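# Extract collar from hub shell; lay it recess-up; lower shell

## Task

Remove the adjusting collar from inside the hub shell and leave it lying flat on the bench with its recessed side facing upward; the hub shell must also end up set down (not held). Anything already accomplished at the start has to remain accomplished when the scene is finished.

## Robot and tools

Robot: two arms, left_arm and right_arm, each ending in a parallel two-finger gripper. The fingers point along the gripper's +z axis and spread along its y axis. Calibrated base positions in the scene frame: left_arm at (-0.010, +0.293, +0.027) m, quat_wxyz (+1.000, 0, 0, -0.003); right_arm at (-0.044, -0.319, +0.015) m, quat_wxyz (+1.000, 0, 0, +0.010). A two-camera stand sits behind the arms.

Frame: the scene frame has its origin at table-top height, halfway between the nominal bases. +x points out over the table, +y toward the left_arm side, +z up. Arm names do not match left and right in the images. Reported end_effector_position (metres, the point between the pads about 1 cm short of the tips) and end_effector_quat_wxyz use this frame and may be off by a few centimetres, especially when an arm reaches far.

Command rows: every row holds 14 numbers, each in [-1, 1]. The first 7 are for left_arm, the last 7 for right_arm, always both, even when only one arm should move. Per arm the order is dx, dy, dz, rx, ry, rz, opening. dx, dy, dz are a displacement along the scene axes, scaled so 1.0 equals 0.6 m; rx, ry, rz form one rotation vector about the gripper's own position, scaled so 1.0 equals 180 degrees. These six are offsets, not poses: they are measured from that arm's Hand target as it stood when the action or move began, so repeating an offset moves the arm further. Six zeros re-request the current Hand target. opening is absolute: +1 fully open (0.094 m), -1 closed. Sending 0 as opening commands a half-open gripper, so to keep a gripper unchanged resend its present command. Each control step the commanded orientation is clipped to within 40 degrees of the measured one.

execute_actions(actions, cameras): actions is a list of actions; each action is up to 15 rows, one per 1/30 s step, and a short action repeats its last row. Every row in an action counts from the same start pose. An empty actions list returns state plus all camera images. cameras picks images by name (cam_high, cam_low, or ["all"]).

move(target, speed, blend, opening_speed, grip_force, blocking, cameras): drives each gripper in a straight line toward target, which is one 14-number row or a list of up to 15 rows, all counted from the starting Hand targets. speed is m/s, 0.002 to 2.9 (default 0.25), one value or one per target. blend (m) rounds corners between listed targets; 0 stops at each. opening_speed (0.2 or more, per second on the -1..+1 scale) closes fingers gradually, useful on fragile parts. grip_force is newtons per pad, 10 to 50, one value or one per arm; it persists, and low values close slowly. blocking=false returns early while the move continues. Total move time is capped at 10 s. Moves do not avoid obstacles or the other arm; avoid paths near an arm's own base.

wait(seconds 0 to 10) lets time pass holding commands. stop() brakes a running move. zoom_image(camera cam_high or cam_low, region [x0, y0, x1, y1] pixels, at most 504 by 504) enlarges part of the latest image; images are 896x504. finished_scene(scene 1) ends the scene permanently.

Results: Hand target is the last commanded pose after clipping, the base for the next offsets. Grippers often rest a few centimetres short due to friction or load; resend or add the missing offset. grip_measured shows finger opening on the command scale; empty it reads slightly wide, on a hard part slightly narrow; it keeps following the command, so it does not reveal contact. Joint torques (no gripper) include arm weight; items 1 to 3 wrap at ±28 N m. Joint velocities may say within noise. Tool commands shows current commands. A move result adds a move: line: done, off_target, moving, held or fault, plus limits such as paced or held. STEP READINGS lists positions at some steps for execute_actions only. MOTOR HOT warns of heating at 75 °C; an OVER-TEMPERATURE FAULT at 90 °C folds that arm for good.

Cautions: do not let parts fall, drop off the table, or be released while moving. Avoid fast contact, hard presses on fixed or heavy items, and any contact between the two arms, grippers or wrist cameras; a moderate collision between arms can fail the scene. After touching something, command the target back past the gripper to stop pressing. Do not hold loads or stretched poses longer than needed. Loose objects may occasionally be nudged by outside disturbances. Finish only when the collar lies flat recess-up and the shell rests on the table.

Each tool is called after "Emit:" by a JSON object that holds its "fn" and its "kwargs", one argument or row to a line.

## Session

Emit:
{"fn": "execute_actions", "kwargs": {
  "actions": []
}}

Scene clock: 0.00 s.
left_arm: end_effector_position=(+0.2332, +0.2527, +0.3039) grip_measured=+1.000 end_effector_quat_wxyz=(+0.527, +0.027, +0.846, +0.072) | right_arm: end_effector_position=(+0.2057, -0.2805, +0.3607) grip_measured=+1.000 end_effector_quat_wxyz=(+0.637, -0.184, +0.745, +0.073)
Joint positions: left_arm=[-0.616 0.675 0.886 -0.784 -0.641 -0.201 0.094] | right_arm=[-0.301 0.589 0.879 -0.512 -0.626 -0.259 0.094]
Joint velocities: left_arm=[within noise] | right_arm=[-0.002 -0.046 -0.017 0.037 0.022 -0.066 0]
Joint torques (N m): no reading
Heat: left arm: 48 °C; right arm: 39 °C.
Hand target: left_arm +0.2316, +0.2546, +0.3054; +0.528, +0.025, +0.846, +0.073 | right_arm +0.2034, -0.2795, +0.3604; +0.635, -0.184, +0.746, +0.075
Tool commands: left_gripper/opening=+1.0 right_gripper/opening=+1.0

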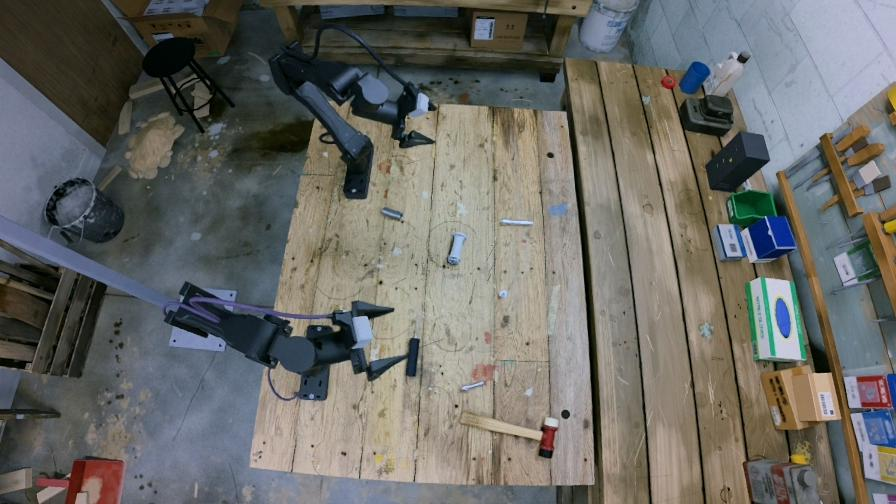

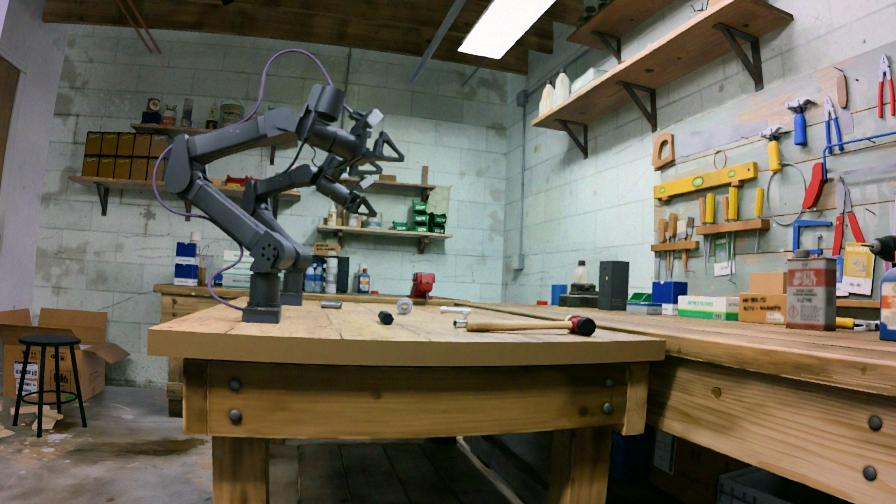

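Emit:
{"fn": "zoom_image", "kwargs": {
  "camera": "cam_high",
  "region": [420, 210, 500, 290]
}}

Emit:
{"fn": "zoom_image", "kwargs": {
  "camera": "cam_high",
  "region": [360, 180, 580, 400]
}}

Emit:
{"fn": "zoom_image", "kwargs": {
  "camera": "cam_low",
  "region": [310, 280, 490, 340]
}}

Scaled by 6.300 from the camera's 896x504 image, which has a finer 1280x720 frame.

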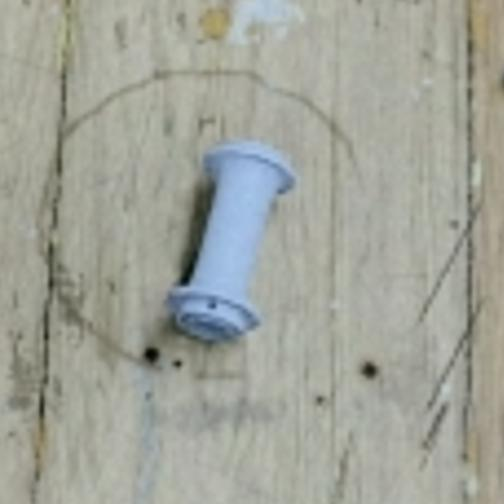

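Scaled by 2.291 from the camera's 896x504 image, which has a finer 1280x720 frame.

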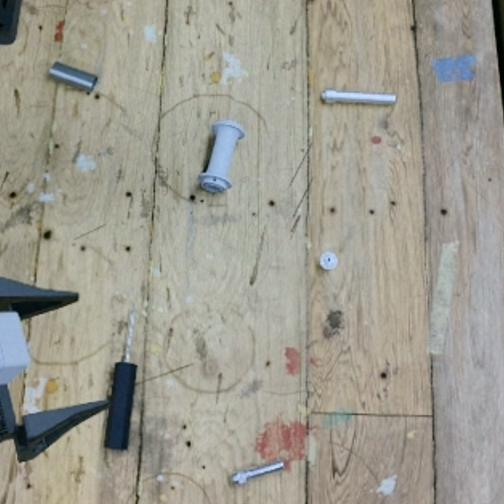

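Scaled by 2.800 from the camera's 896x504 image, which has a finer 1280x720 frame.

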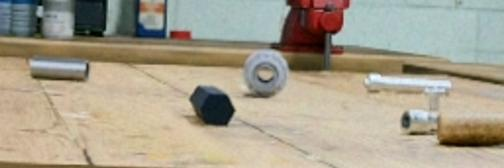

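Emit:
{"fn": "zoom_image", "kwargs": {
  "camera": "cam_high",
  "region": [440, 230, 476, 270]
}}

Emit:
{"fn": "zoom_image", "kwargs": {
  "camera": "cam_low",
  "region": [390, 290, 420, 320]
}}

Emit:
{"fn": "zoom_image", "kwargs": {
  "camera": "cam_high",
  "region": [490, 280, 520, 310]
}}

Scaled by 12.600 from the camera's 896x504 image, which has a finer 1280x720 frame.

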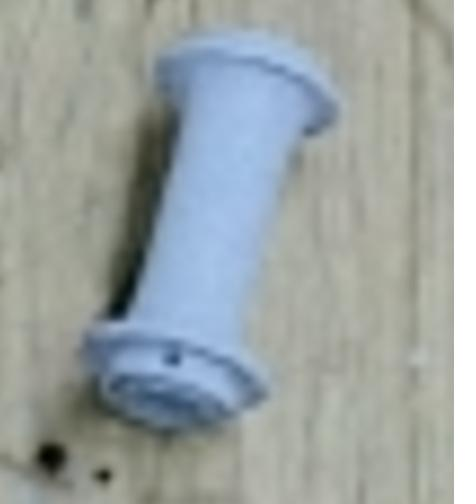

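Scaled by 16.800 from the camera's 896x504 image, which has a finer 1280x720 frame.

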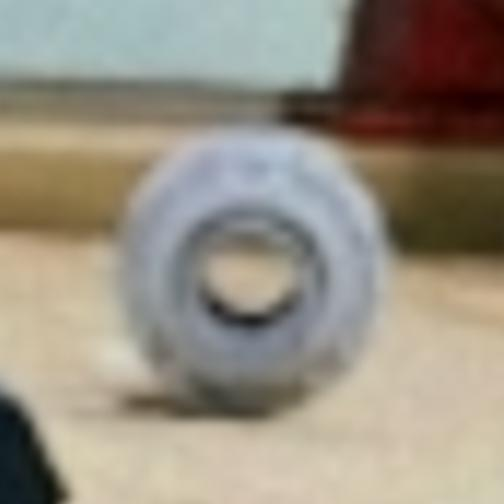

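Scaled by 16.800 from the camera's 896x504 image, which has a finer 1280x720 frame.

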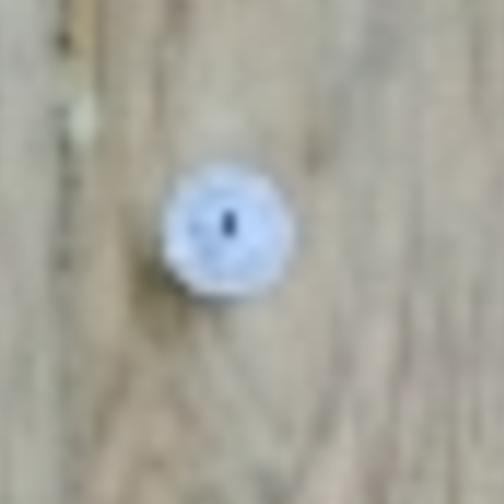

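Emit:
{"fn": "move", "kwargs": {
  "target": [0.119,-0.313,-0.309,0.268,0.296,-0.474,0.3,-0.006,0.199,-0.184,0.069,-0.019,0.214,0.3],
  "speed": 0.4,
  "cameras": ["cam_high","cam_low"]
}}

Emit:
{"fn": "zoom_image", "kwargs": {
  "camera": "cam_high",
  "region": [380, 170, 540, 290]
}}

Emit:
{"fn": "zoom_image", "kwargs": {
  "camera": "cam_low",
  "region": [340, 240, 460, 330]
}}

Scene clock: 53.77 s.
left_arm: end_effector_position=(+0.3028, +0.0703, +0.1208) grip_measured=+0.303 end_effector_quat_wxyz=(+0.004, +0.762, +0.648, +0.006) | right_arm: end_effector_position=(+0.2028, -0.1621, +0.2576) grip_measured=+0.302 end_effector_quat_wxyz=(+0.620, -0.353, +0.610, +0.345)
Joint positions: left_arm=[-0.619 2 1.705 -1.264 -0.009 1.106 0.061] | right_arm=[-0.011 0.836 0.297 0.554 -1.024 -0.005 0.061]
Joint torques (N m): left_arm=[-0.35 -9.37 8.51 -0.05 0.1 0.14] | right_arm=[0.47 -0.06 4.83 1.83 -0.09 0.07]
Heat: left arm: 53 °C; right arm: 42 °C.
Hand target: left_arm +0.3031, +0.0668, +0.1201; +0.000, +0.767, +0.642, +0.000 | right_arm +0.1998, -0.1601, +0.2499; +0.612, -0.352, +0.613, +0.354
Off the commanded pose: left_arm 0.004 m, 1 deg | right_arm 0.008 m, 1 deg.
move: done

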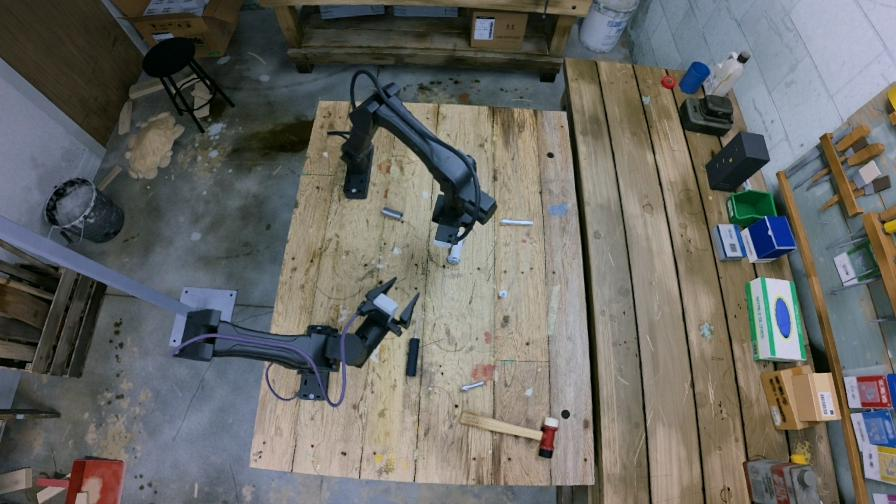

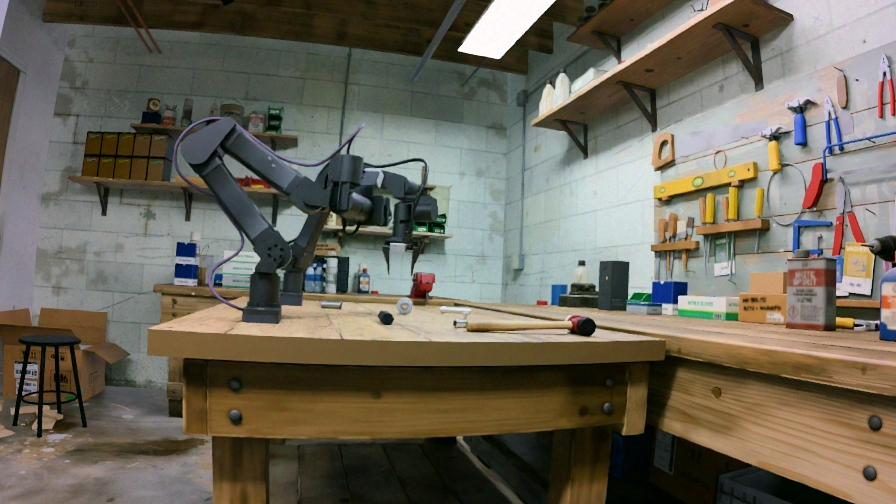

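Scaled by 3.150 from the camera's 896x504 image, which has a finer 1280x720 frame.

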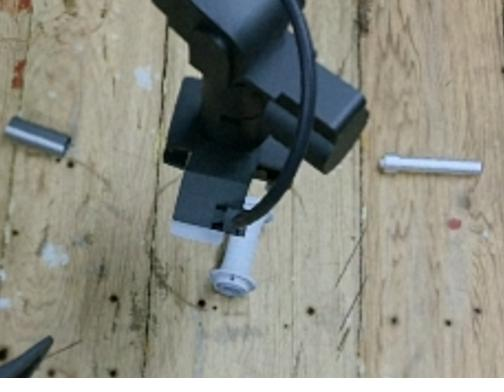

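Scaled by 4.200 from the camera's 896x504 image, which has a finer 1280x720 frame.

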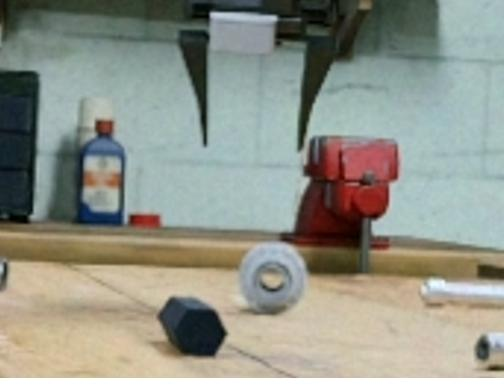

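Emit:
{"fn": "move", "kwargs": {
  "target": [0.01,-0.004,-0.108,0,0,0,1,0,0,0,0,0,0,0.3],
  "speed": 0.2,
  "cameras": ["cam_high","cam_low"]
}}

Emit:
{"fn": "zoom_image", "kwargs": {
  "camera": "cam_high",
  "region": [400, 190, 500, 290]
}}

Emit:
{"fn": "zoom_image", "kwargs": {
  "camera": "cam_low",
  "region": [350, 250, 450, 330]
}}

Scene clock: 61.17 s.
left_arm: end_effector_position=(+0.3101, +0.0650, +0.0615) grip_measured=+0.997 end_effector_quat_wxyz=(+0.003, +0.763, +0.646, +0.006) | right_arm: end_effector_position=(+0.2028, -0.1621, +0.2578) grip_measured=+0.302 end_effector_quat_wxyz=(+0.620, -0.353, +0.610, +0.345)
Joint positions: left_arm=[-0.619 2.074 1.576 -1.064 -0.009 1.11 0.094] | right_arm=[-0.011 0.836 0.297 0.554 -1.024 -0.004 0.061]
Joint torques (N m): left_arm=[0.13 -10.58 5.83 0.25 0.14 0.16] | right_arm=[0.46 -0.05 4.82 1.86 -0.08 0.05]
Heat: left arm: 52 °C; right arm: 41 °C.
Hand target: left_arm +0.3091, +0.0644, +0.0553; +0.000, +0.767, +0.642, +0.000 | right_arm +0.1997, -0.1600, +0.2499; +0.612, -0.353, +0.613, +0.354
Off the commanded pose: left_arm 0.006 m, 1 deg | right_arm 0.009 m, 1 deg.
move: done

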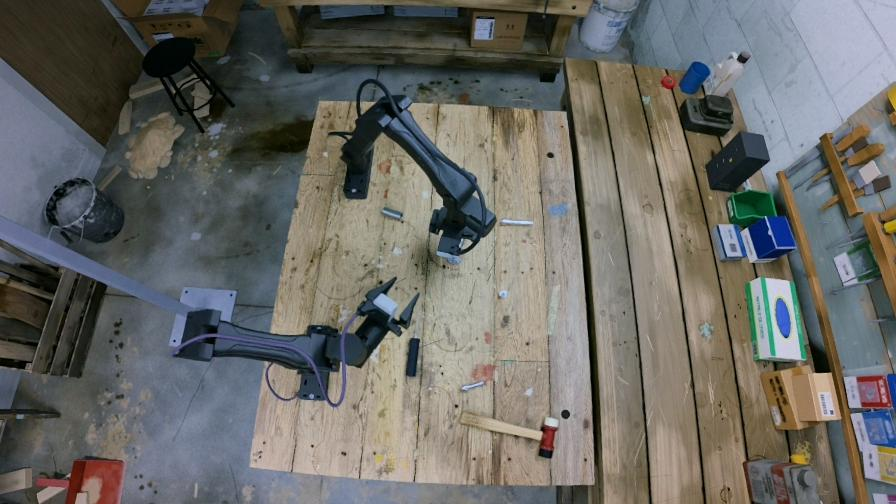

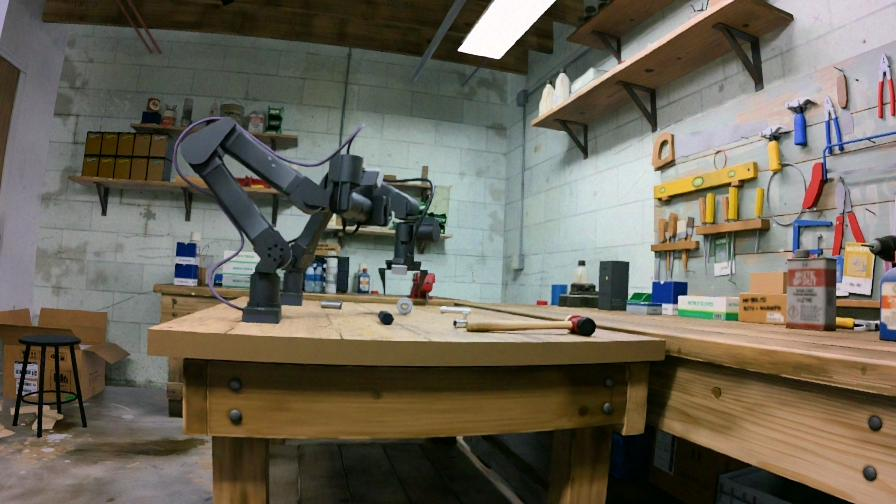

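Scaled by 5.040 from the camera's 896x504 image, which has a finer 1280x720 frame.

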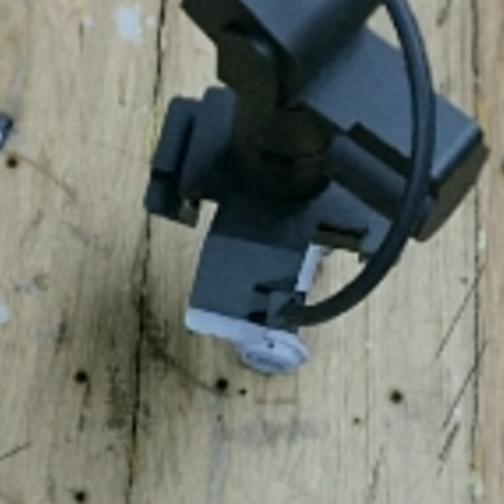

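Scaled by 5.040 from the camera's 896x504 image, which has a finer 1280x720 frame.

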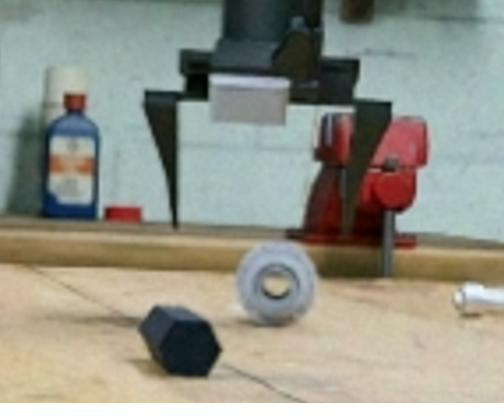

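Emit:
{"fn": "move", "kwargs": {
  "target": [
    [0.008,0,-0.068,0,0,0,1,0,0,0,0,0,0,0.3],
    [0.008,0,-0.068,0,0,0,-0.6,0,0,0,0,0,0,0.3]
  ],
  "speed": 0.15,
  "opening_speed": 0.7,
  "cameras": ["cam_low"]
}}

Emit:
{"fn": "zoom_image", "kwargs": {
  "camera": "cam_low",
  "region": [350, 250, 450, 330]
}}

Scene clock: 70.40 s.
left_arm: end_effector_position=(+0.3161, +0.0611, +0.0233) grip_measured=-0.443 end_effector_quat_wxyz=(+0.009, +0.765, +0.644, +0.007) | right_arm: end_effector_position=(+0.2028, -0.1621, +0.2578) grip_measured=+0.302 end_effector_quat_wxyz=(+0.620, -0.353, +0.610, +0.345)
Joint positions: left_arm=[-0.618 2.137 1.513 -0.927 -0.009 1.118 0.026] | right_arm=[-0.011 0.836 0.297 0.554 -1.024 -0.004 0.061]
Joint torques (N m): left_arm=[0.72 -10.39 5.48 0.18 0.12 0.15] | right_arm=[0.49 -0.05 4.85 1.87 -0.08 0.04]
Heat: left arm: 51 °C; right arm: 41 °C.
Hand target: left_arm +0.3138, +0.0645, +0.0144; +0.000, +0.767, +0.642, +0.000 | right_arm +0.1997, -0.1600, +0.2499; +0.612, -0.353, +0.613, +0.354
Off the commanded pose: left_arm 0.010 m, 1 deg | right_arm 0.009 m, 1 deg.
move: done
Images, in order (width x height): cam_low 896x504.

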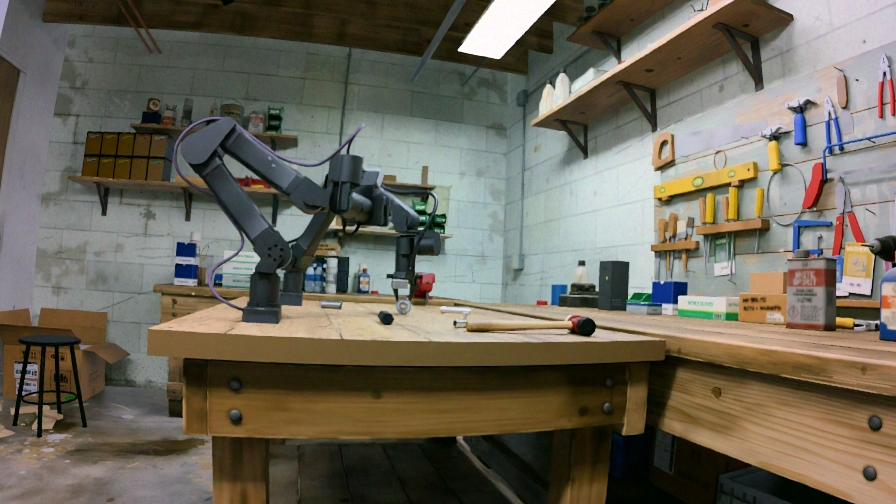

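Scaled by 5.040 from the camera's 896x504 image, which has a finer 1280x720 frame.

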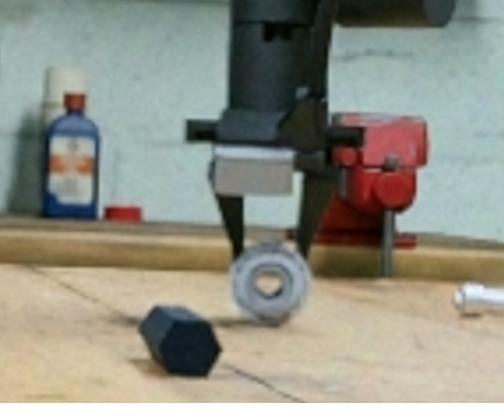

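Emit:
{"fn": "move", "kwargs": {
  "target": [
    [0,0,0.08,0,0,0,-0.75,0,0,0,0,0,0,0.3],
    [-0.023,0.043,0.32,0,0,-0.111,-0.75,0,0,-0.05,0,0,0,0.3]
  ],
  "speed": 0.25,
  "blend": 0.03,
  "cameras": ["cam_high","cam_low"]
}}

Emit:
{"fn": "zoom_image", "kwargs": {
  "camera": "cam_high",
  "region": [340, 170, 500, 350]
}}

Emit:
{"fn": "zoom_image", "kwargs": {
  "camera": "cam_low",
  "region": [320, 160, 460, 270]
}}

Scene clock: 77.83 s.
left_arm: end_effector_position=(+0.3020, +0.0889, +0.1951) grip_measured=-0.444 end_effector_quat_wxyz=(+0.002, +0.864, +0.503, +0.006) | right_arm: end_effector_position=(+0.2036, -0.1620, +0.2274) grip_measured=+0.302 end_effector_quat_wxyz=(+0.620, -0.353, +0.609, +0.345)
Joint positions: left_arm=[-0.58 1.983 1.977 -1.556 -0.009 1.499 0.026] | right_arm=[-0.011 0.94 0.194 0.762 -1.024 -0.004 0.061]
Joint torques (N m): left_arm=[0.34 -12.44 7.66 -0.11 0.1 0.18] | right_arm=[0.49 -0.32 4.46 1.86 -0.08 0.05]
Heat: left arm: 50 °C; right arm: 41 °C.
Hand target: left_arm +0.2999, +0.0903, +0.2064; +0.000, +0.866, +0.499, +0.000 | right_arm +0.1997, -0.1600, +0.2199; +0.612, -0.353, +0.613, +0.354
Off the commanded pose: left_arm 0.012 m, 1 deg | right_arm 0.009 m, 1 deg.
joint sent to its limit (left arm) — joint 4 (wrist pitch), lower limit. The joint targets still meet the commanded pose.
move: off_target (left_arm); blend cut to 0.0239 m at target 1

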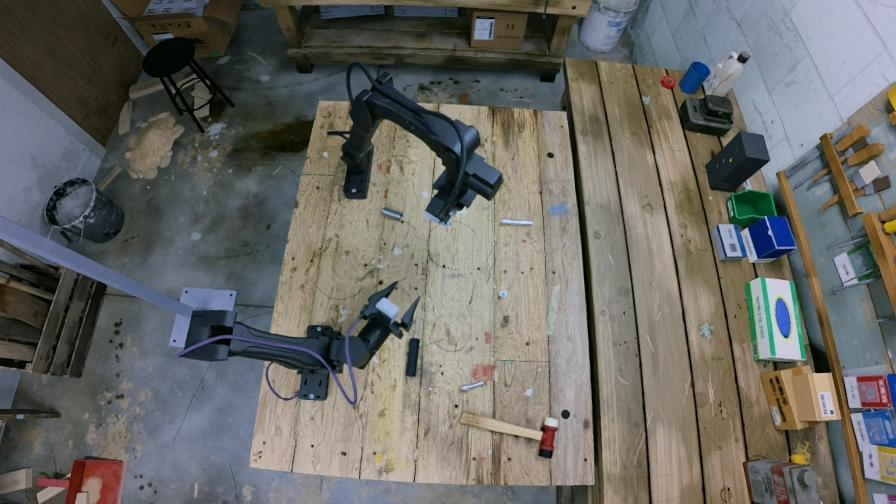

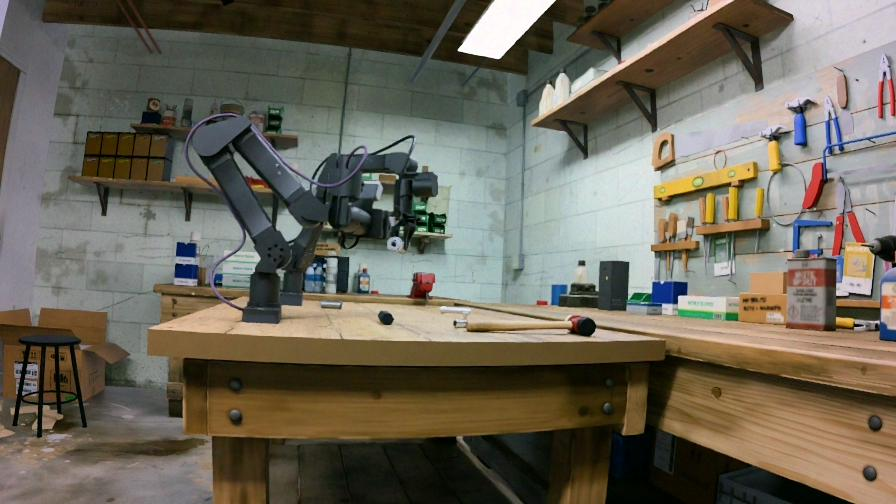

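Scaled by 2.800 from the camera's 896x504 image, which has a finer 1280x720 frame.

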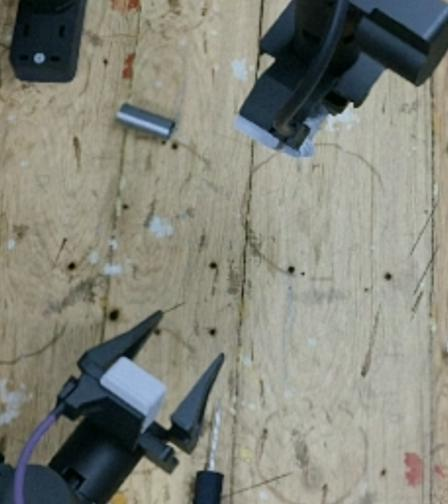

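Scaled by 3.600 from the camera's 896x504 image, which has a finer 1280x720 frame.

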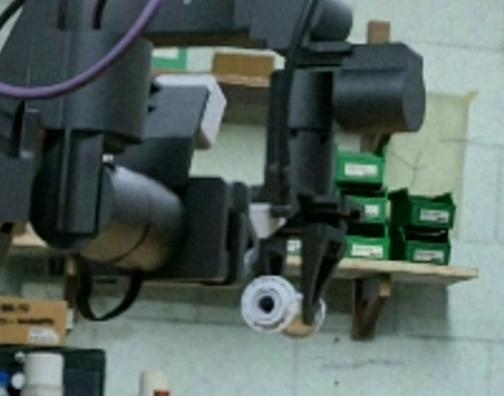

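Emit:
{"fn": "move", "kwargs": {
  "target": [0,0,0,0,0,0,-0.75,0.0997,0.309,-0.059,0,0,0,0.3],
  "speed": 0.25,
  "cameras": ["cam_high","cam_low"]
}}

Emit:
{"fn": "zoom_image", "kwargs": {
  "camera": "cam_high",
  "region": [400, 190, 490, 280]
}}

Emit:
{"fn": "zoom_image", "kwargs": {
  "camera": "cam_low",
  "region": [350, 190, 440, 270]
}}

Scene clock: 88.63 s.
left_arm: end_effector_position=(+0.3020, +0.0889, +0.1951) grip_measured=-0.444 end_effector_quat_wxyz=(+0.002, +0.864, +0.503, +0.006) | right_arm: end_effector_position=(+0.2546, +0.0215, +0.1838) grip_measured=+0.302 end_effector_quat_wxyz=(+0.608, -0.358, +0.614, +0.353)
Joint positions: left_arm=[-0.58 1.983 1.977 -1.556 -0.009 1.5 0.026] | right_arm=[0.697 1.742 0.536 1.195 -0.337 -0.006 0.061]
Joint torques (N m): left_arm=[0.44 -12.44 7.69 -0.08 0.08 0.21] | right_arm=[0.34 -5.24 6.06 2.22 0.12 0.06]
Heat: left arm: 51 °C; right arm: 41 °C.
Hand target: left_arm +0.3000, +0.0902, +0.2064; +0.000, +0.866, +0.500, +0.000 | right_arm +0.2595, +0.0254, +0.1846; +0.612, -0.353, +0.613, +0.354
Off the commanded pose: left_arm 0.012 m, 1 deg | right_arm 0.006 m, 1 deg.
joint sent to its limit (left arm) — joint 4 (wrist pitch), lower limit. The joint targets still meet the commanded pose.
move: off_target (left_arm)

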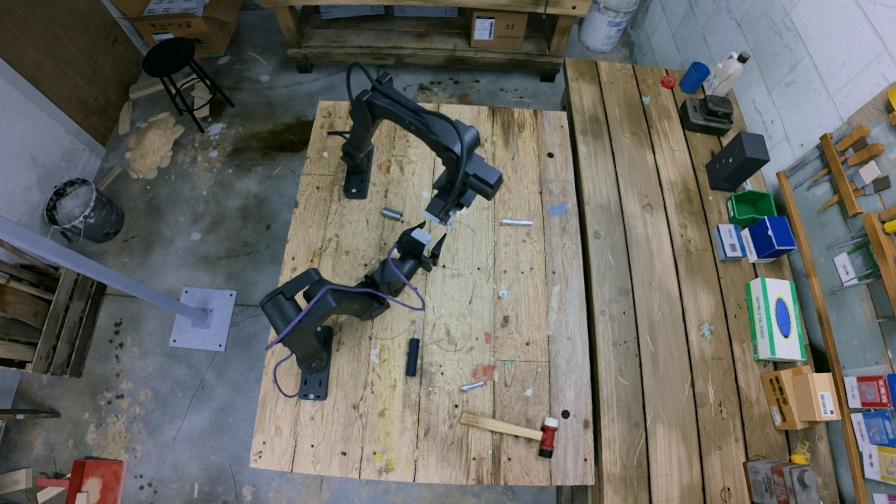

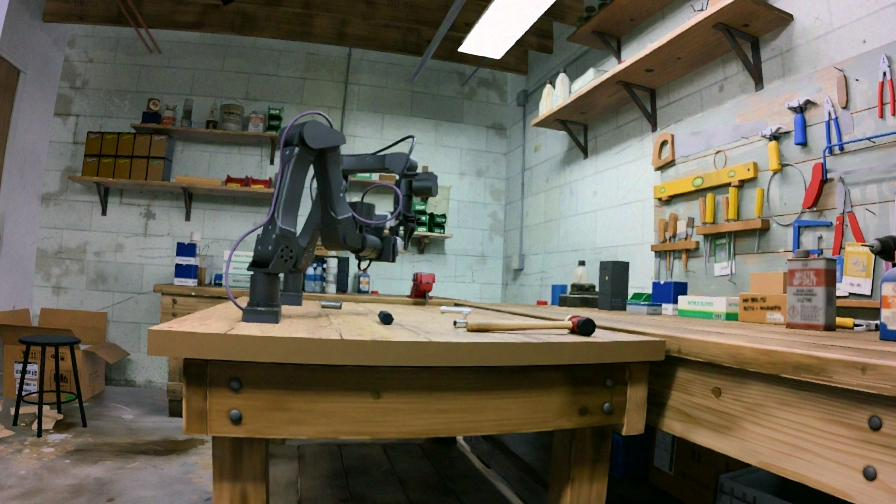

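Scaled by 5.600 from the camera's 896x504 image, which has a finer 1280x720 frame.

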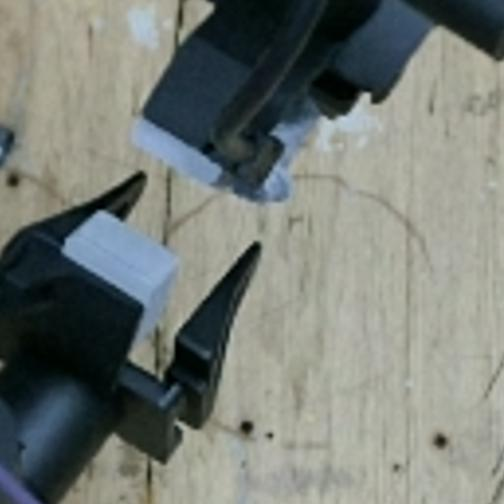

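Scaled by 5.600 from the camera's 896x504 image, which has a finer 1280x720 frame.

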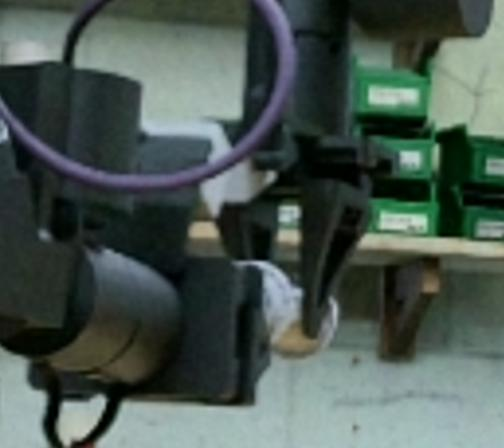

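Emit:
{"fn": "move", "kwargs": {
  "target": [0,0,0,0,0,0,-0.75,0.0375,0.042,0.014,0,0,0,0.3],
  "speed": 0.08,
  "cameras": ["cam_high","cam_low"]
}}

Emit:
{"fn": "zoom_image", "kwargs": {
  "camera": "cam_high",
  "region": [400, 190, 490, 280]
}}

Emit:
{"fn": "zoom_image", "kwargs": {
  "camera": "cam_low",
  "region": [350, 190, 440, 270]
}}

Scene clock: 105.90 s.
left_arm: end_effector_position=(+0.3041, +0.0927, +0.1951) grip_measured=-0.444 end_effector_quat_wxyz=(-0.001, +0.862, +0.506, +0.010) | right_arm: end_effector_position=(+0.2776, +0.0456, +0.2044) grip_measured=+0.301 end_effector_quat_wxyz=(+0.625, -0.354, +0.598, +0.356)
Joint positions: left_arm=[-0.573 1.983 1.977 -1.557 -0.019 1.5 0.026] | right_arm=[0.708 1.805 0.683 1.158 -0.324 -0.005 0.061]
Joint torques (N m): left_arm=[-0.24 -12.45 7.72 -0.09 0.14 0.21] | right_arm=[0.46 -6.19 6.34 1.8 0.12 0.06]
Heat: left arm: 52 °C; right arm: 41 °C.
Hand target: left_arm +0.3000, +0.0903, +0.2064; +0.000, +0.866, +0.500, +0.000 | right_arm +0.2821, +0.0505, +0.1930; +0.612, -0.353, +0.613, +0.354
Off the commanded pose: left_arm 0.012 m, 1 deg | right_arm 0.013 m, 2 deg.
joint sent to its limit (left arm) — joint 4 (wrist pitch), lower limit. The joint targets still meet the commanded pose.
move: off_target (left_arm, right_arm)

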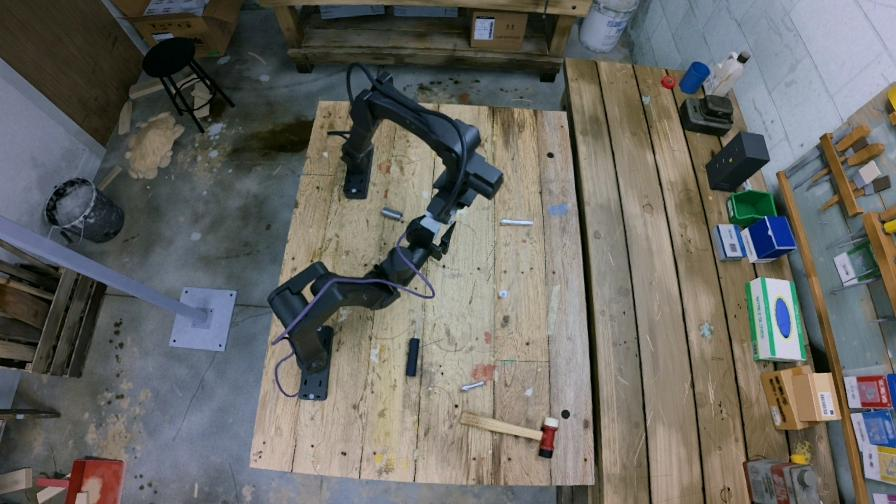

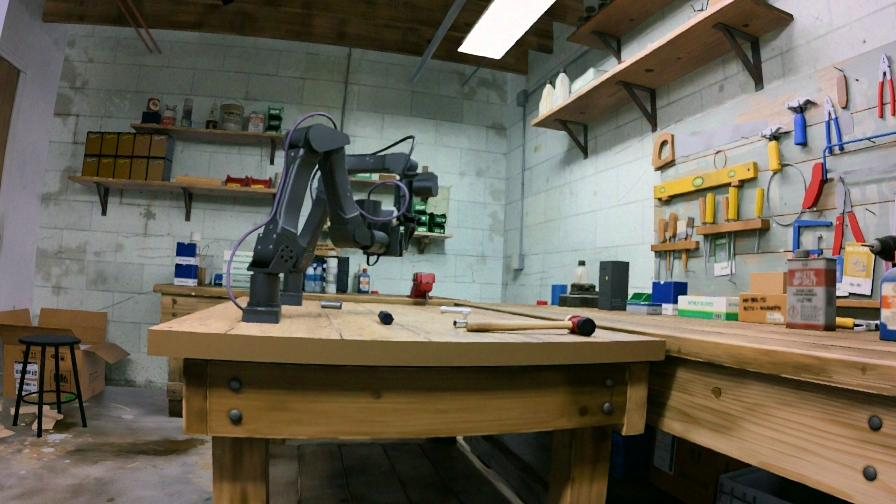

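Scaled by 5.600 from the camera's 896x504 image, which has a finer 1280x720 frame.

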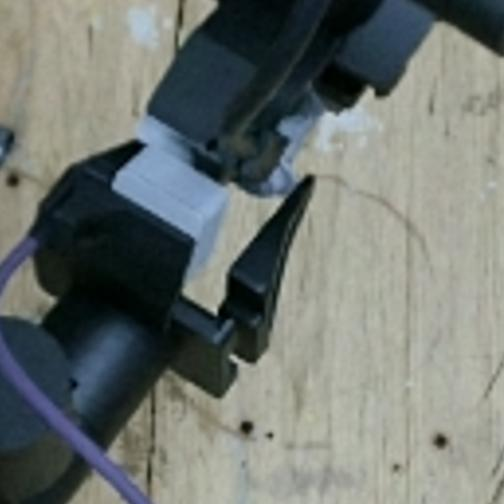

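Scaled by 5.600 from the camera's 896x504 image, which has a finer 1280x720 frame.

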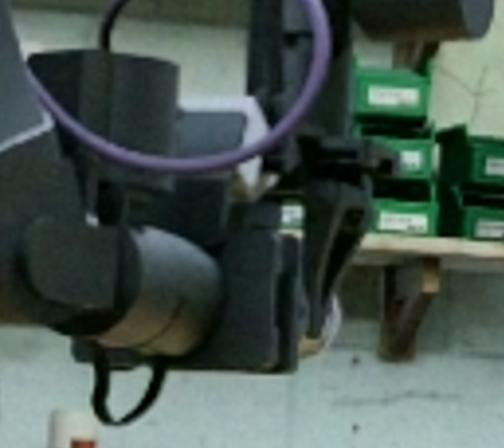

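Emit:
{"fn": "move", "kwargs": {
  "target": [
    [0,0,0,0,0,0,-0.75,-0.05,-0.087,0,0,0,0,0.3],
    [0,0,0,0,0,0,-0.75,-0.06,-0.1,0,-0.25,-0.433,0,0.1]
  ],
  "speed": 0.25,
  "blend": 0.01,
  "cameras": ["cam_high","cam_low"]
}}

Emit:
{"fn": "zoom_image", "kwargs": {
  "camera": "cam_high",
  "region": [400, 190, 490, 280]
}}

Emit:
{"fn": "zoom_image", "kwargs": {
  "camera": "cam_low",
  "region": [350, 190, 440, 270]
}}

Scene clock: 121.20 s.
left_arm: end_effector_position=(+0.3041, +0.0927, +0.1951) grip_measured=-0.444 end_effector_quat_wxyz=(-0.001, +0.862, +0.506, +0.010) | right_arm: end_effector_position=(+0.2502, -0.0057, +0.1863) grip_measured=+0.101 end_effector_quat_wxyz=(+0.678, -0.687, +0.191, -0.180)
Joint positions: left_arm=[-0.573 1.983 1.977 -1.557 -0.019 1.5 0.026] | right_arm=[0.638 1.654 0.455 1.181 -0.383 -1.566 0.052]
Joint torques (N m): left_arm=[-0.25 -12.46 7.73 -0.1 0.18 0.16] | right_arm=[-0.57 -9.17 3.28 2.19 -0.13 -0.04]
Heat: left arm: 52 °C; right arm: 41 °C.
Hand target: left_arm +0.3000, +0.0903, +0.2064; +0.000, +0.866, +0.500, +0.000 | right_arm +0.2461, -0.0094, +0.1931; +0.684, -0.682, +0.183, -0.183
Off the commanded pose: left_arm 0.012 m, 1 deg | right_arm 0.009 m, 1 deg.
joint sent to its limit (left arm) — joint 4 (wrist pitch), lower limit. The joint targets still meet the commanded pose.
move: off_target (left_arm)

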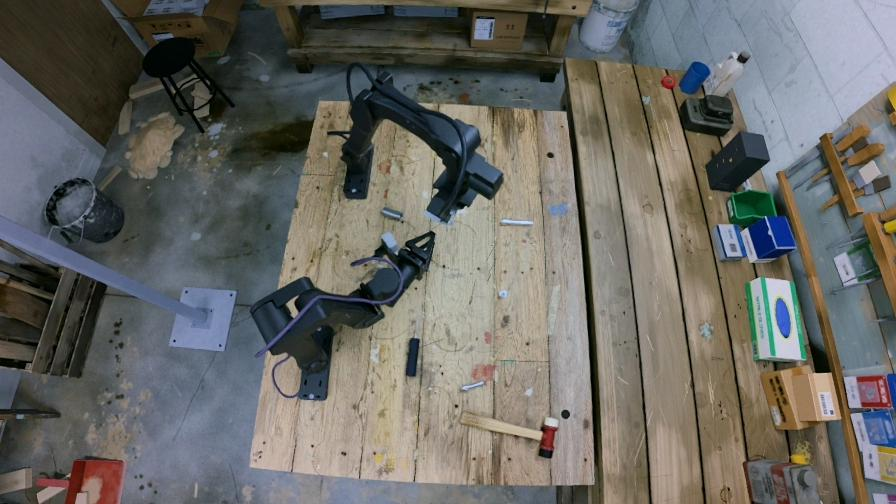

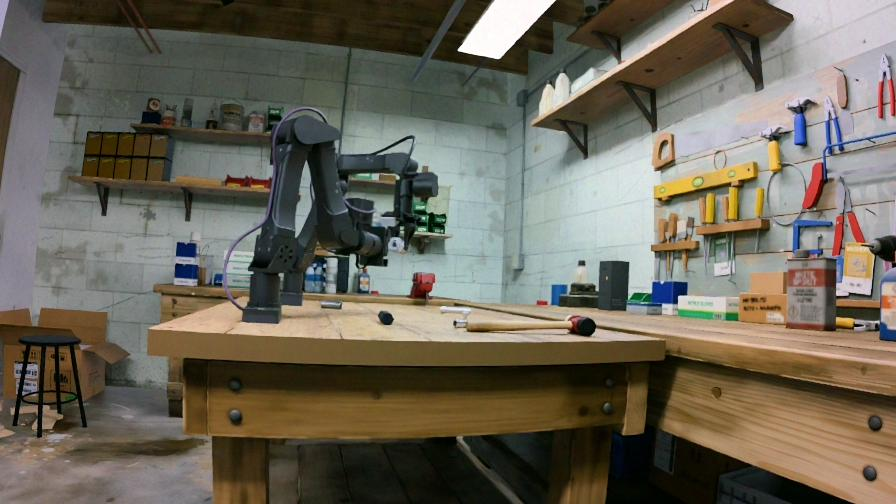

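Scaled by 5.600 from the camera's 896x504 image, which has a finer 1280x720 frame.

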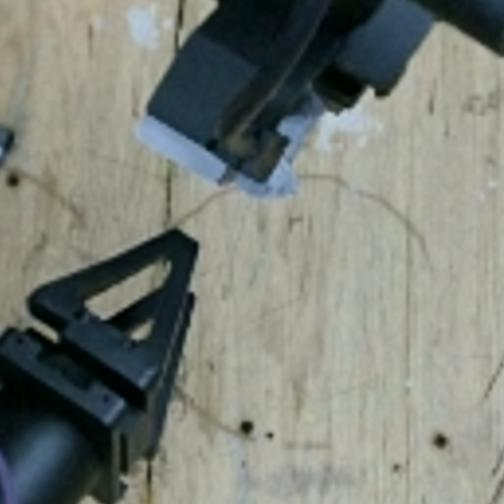

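Scaled by 5.600 from the camera's 896x504 image, which has a finer 1280x720 frame.

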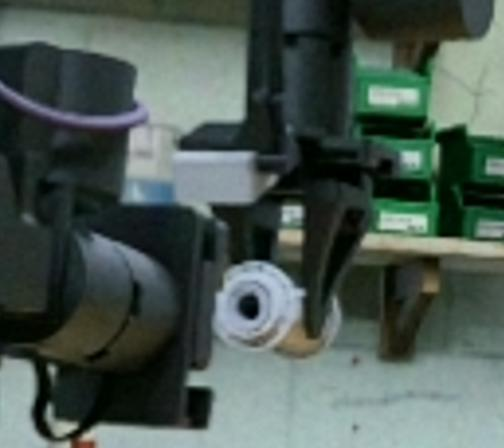

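Emit:
{"fn": "move", "kwargs": {
  "target": [0,0,0,0,0,0,-0.75,0.05,0.0967,0.01,0,0,0,-0.02],
  "speed": 0.1,
  "cameras": ["cam_high","cam_low"]
}}

Emit:
{"fn": "zoom_image", "kwargs": {
  "camera": "cam_high",
  "region": [410, 190, 480, 260]
}}

Emit:
{"fn": "zoom_image", "kwargs": {
  "camera": "cam_low",
  "region": [350, 190, 440, 270]
}}

Scene clock: 129.80 s.
left_arm: end_effector_position=(+0.3055, +0.0951, +0.1952) grip_measured=-0.444 end_effector_quat_wxyz=(-0.003, +0.862, +0.507, +0.014) | right_arm: end_effector_position=(+0.2710, +0.0426, +0.2093) grip_measured=-0.019 end_effector_quat_wxyz=(+0.694, -0.672, +0.176, -0.187)
Joint positions: left_arm=[-0.57 1.983 1.977 -1.558 -0.029 1.501 0.026] | right_arm=[0.716 1.767 0.66 1.143 -0.316 -1.567 0.046]
Joint torques (N m): left_arm=[-0.43 -12.48 7.68 -0.12 0.28 0.15] | right_arm=[0.47 -5.76 6.89 1.78 0.11 -0.03]
Heat: left arm: 52 °C; right arm: 41 °C.
Hand target: left_arm +0.2999, +0.0903, +0.2064; +0.000, +0.866, +0.499, +0.000 | right_arm +0.2760, +0.0486, +0.1991; +0.684, -0.682, +0.183, -0.183
Off the commanded pose: left_arm 0.013 m, 2 deg | right_arm 0.013 m, 2 deg.
joint sent to its limit (left arm) — joint 4 (wrist pitch), lower limit. The joint targets still meet the commanded pose.
move: off_target (left_arm, right_arm)

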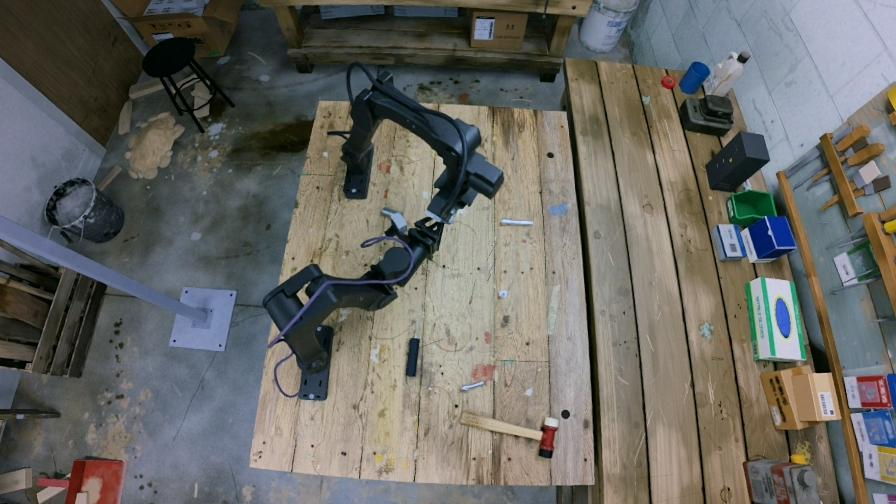

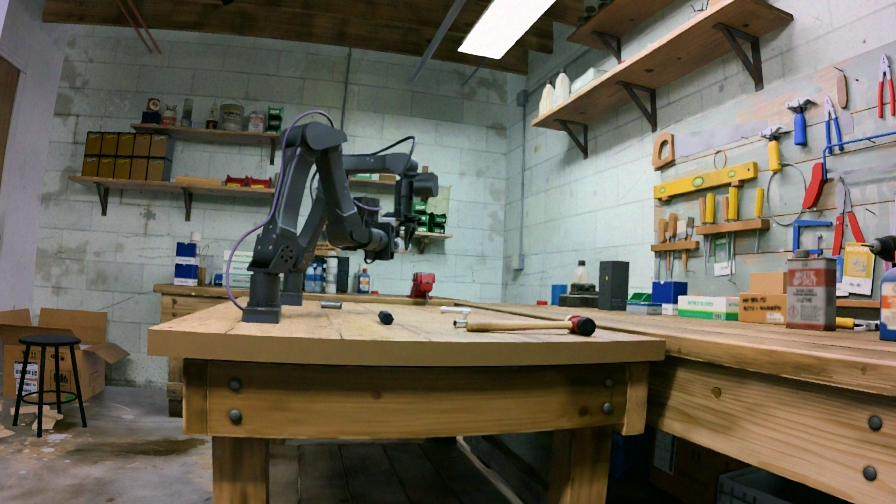

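Scaled by 7.200 from the camera's 896x504 image, which has a finer 1280x720 frame.

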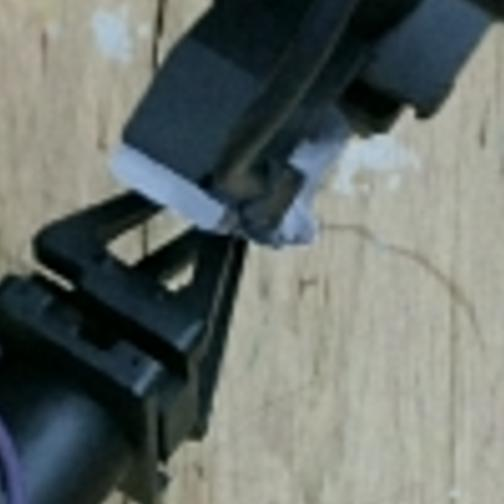

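Scaled by 5.600 from the camera's 896x504 image, which has a finer 1280x720 frame.

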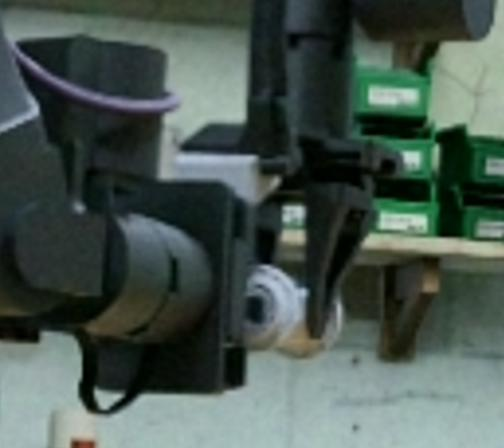

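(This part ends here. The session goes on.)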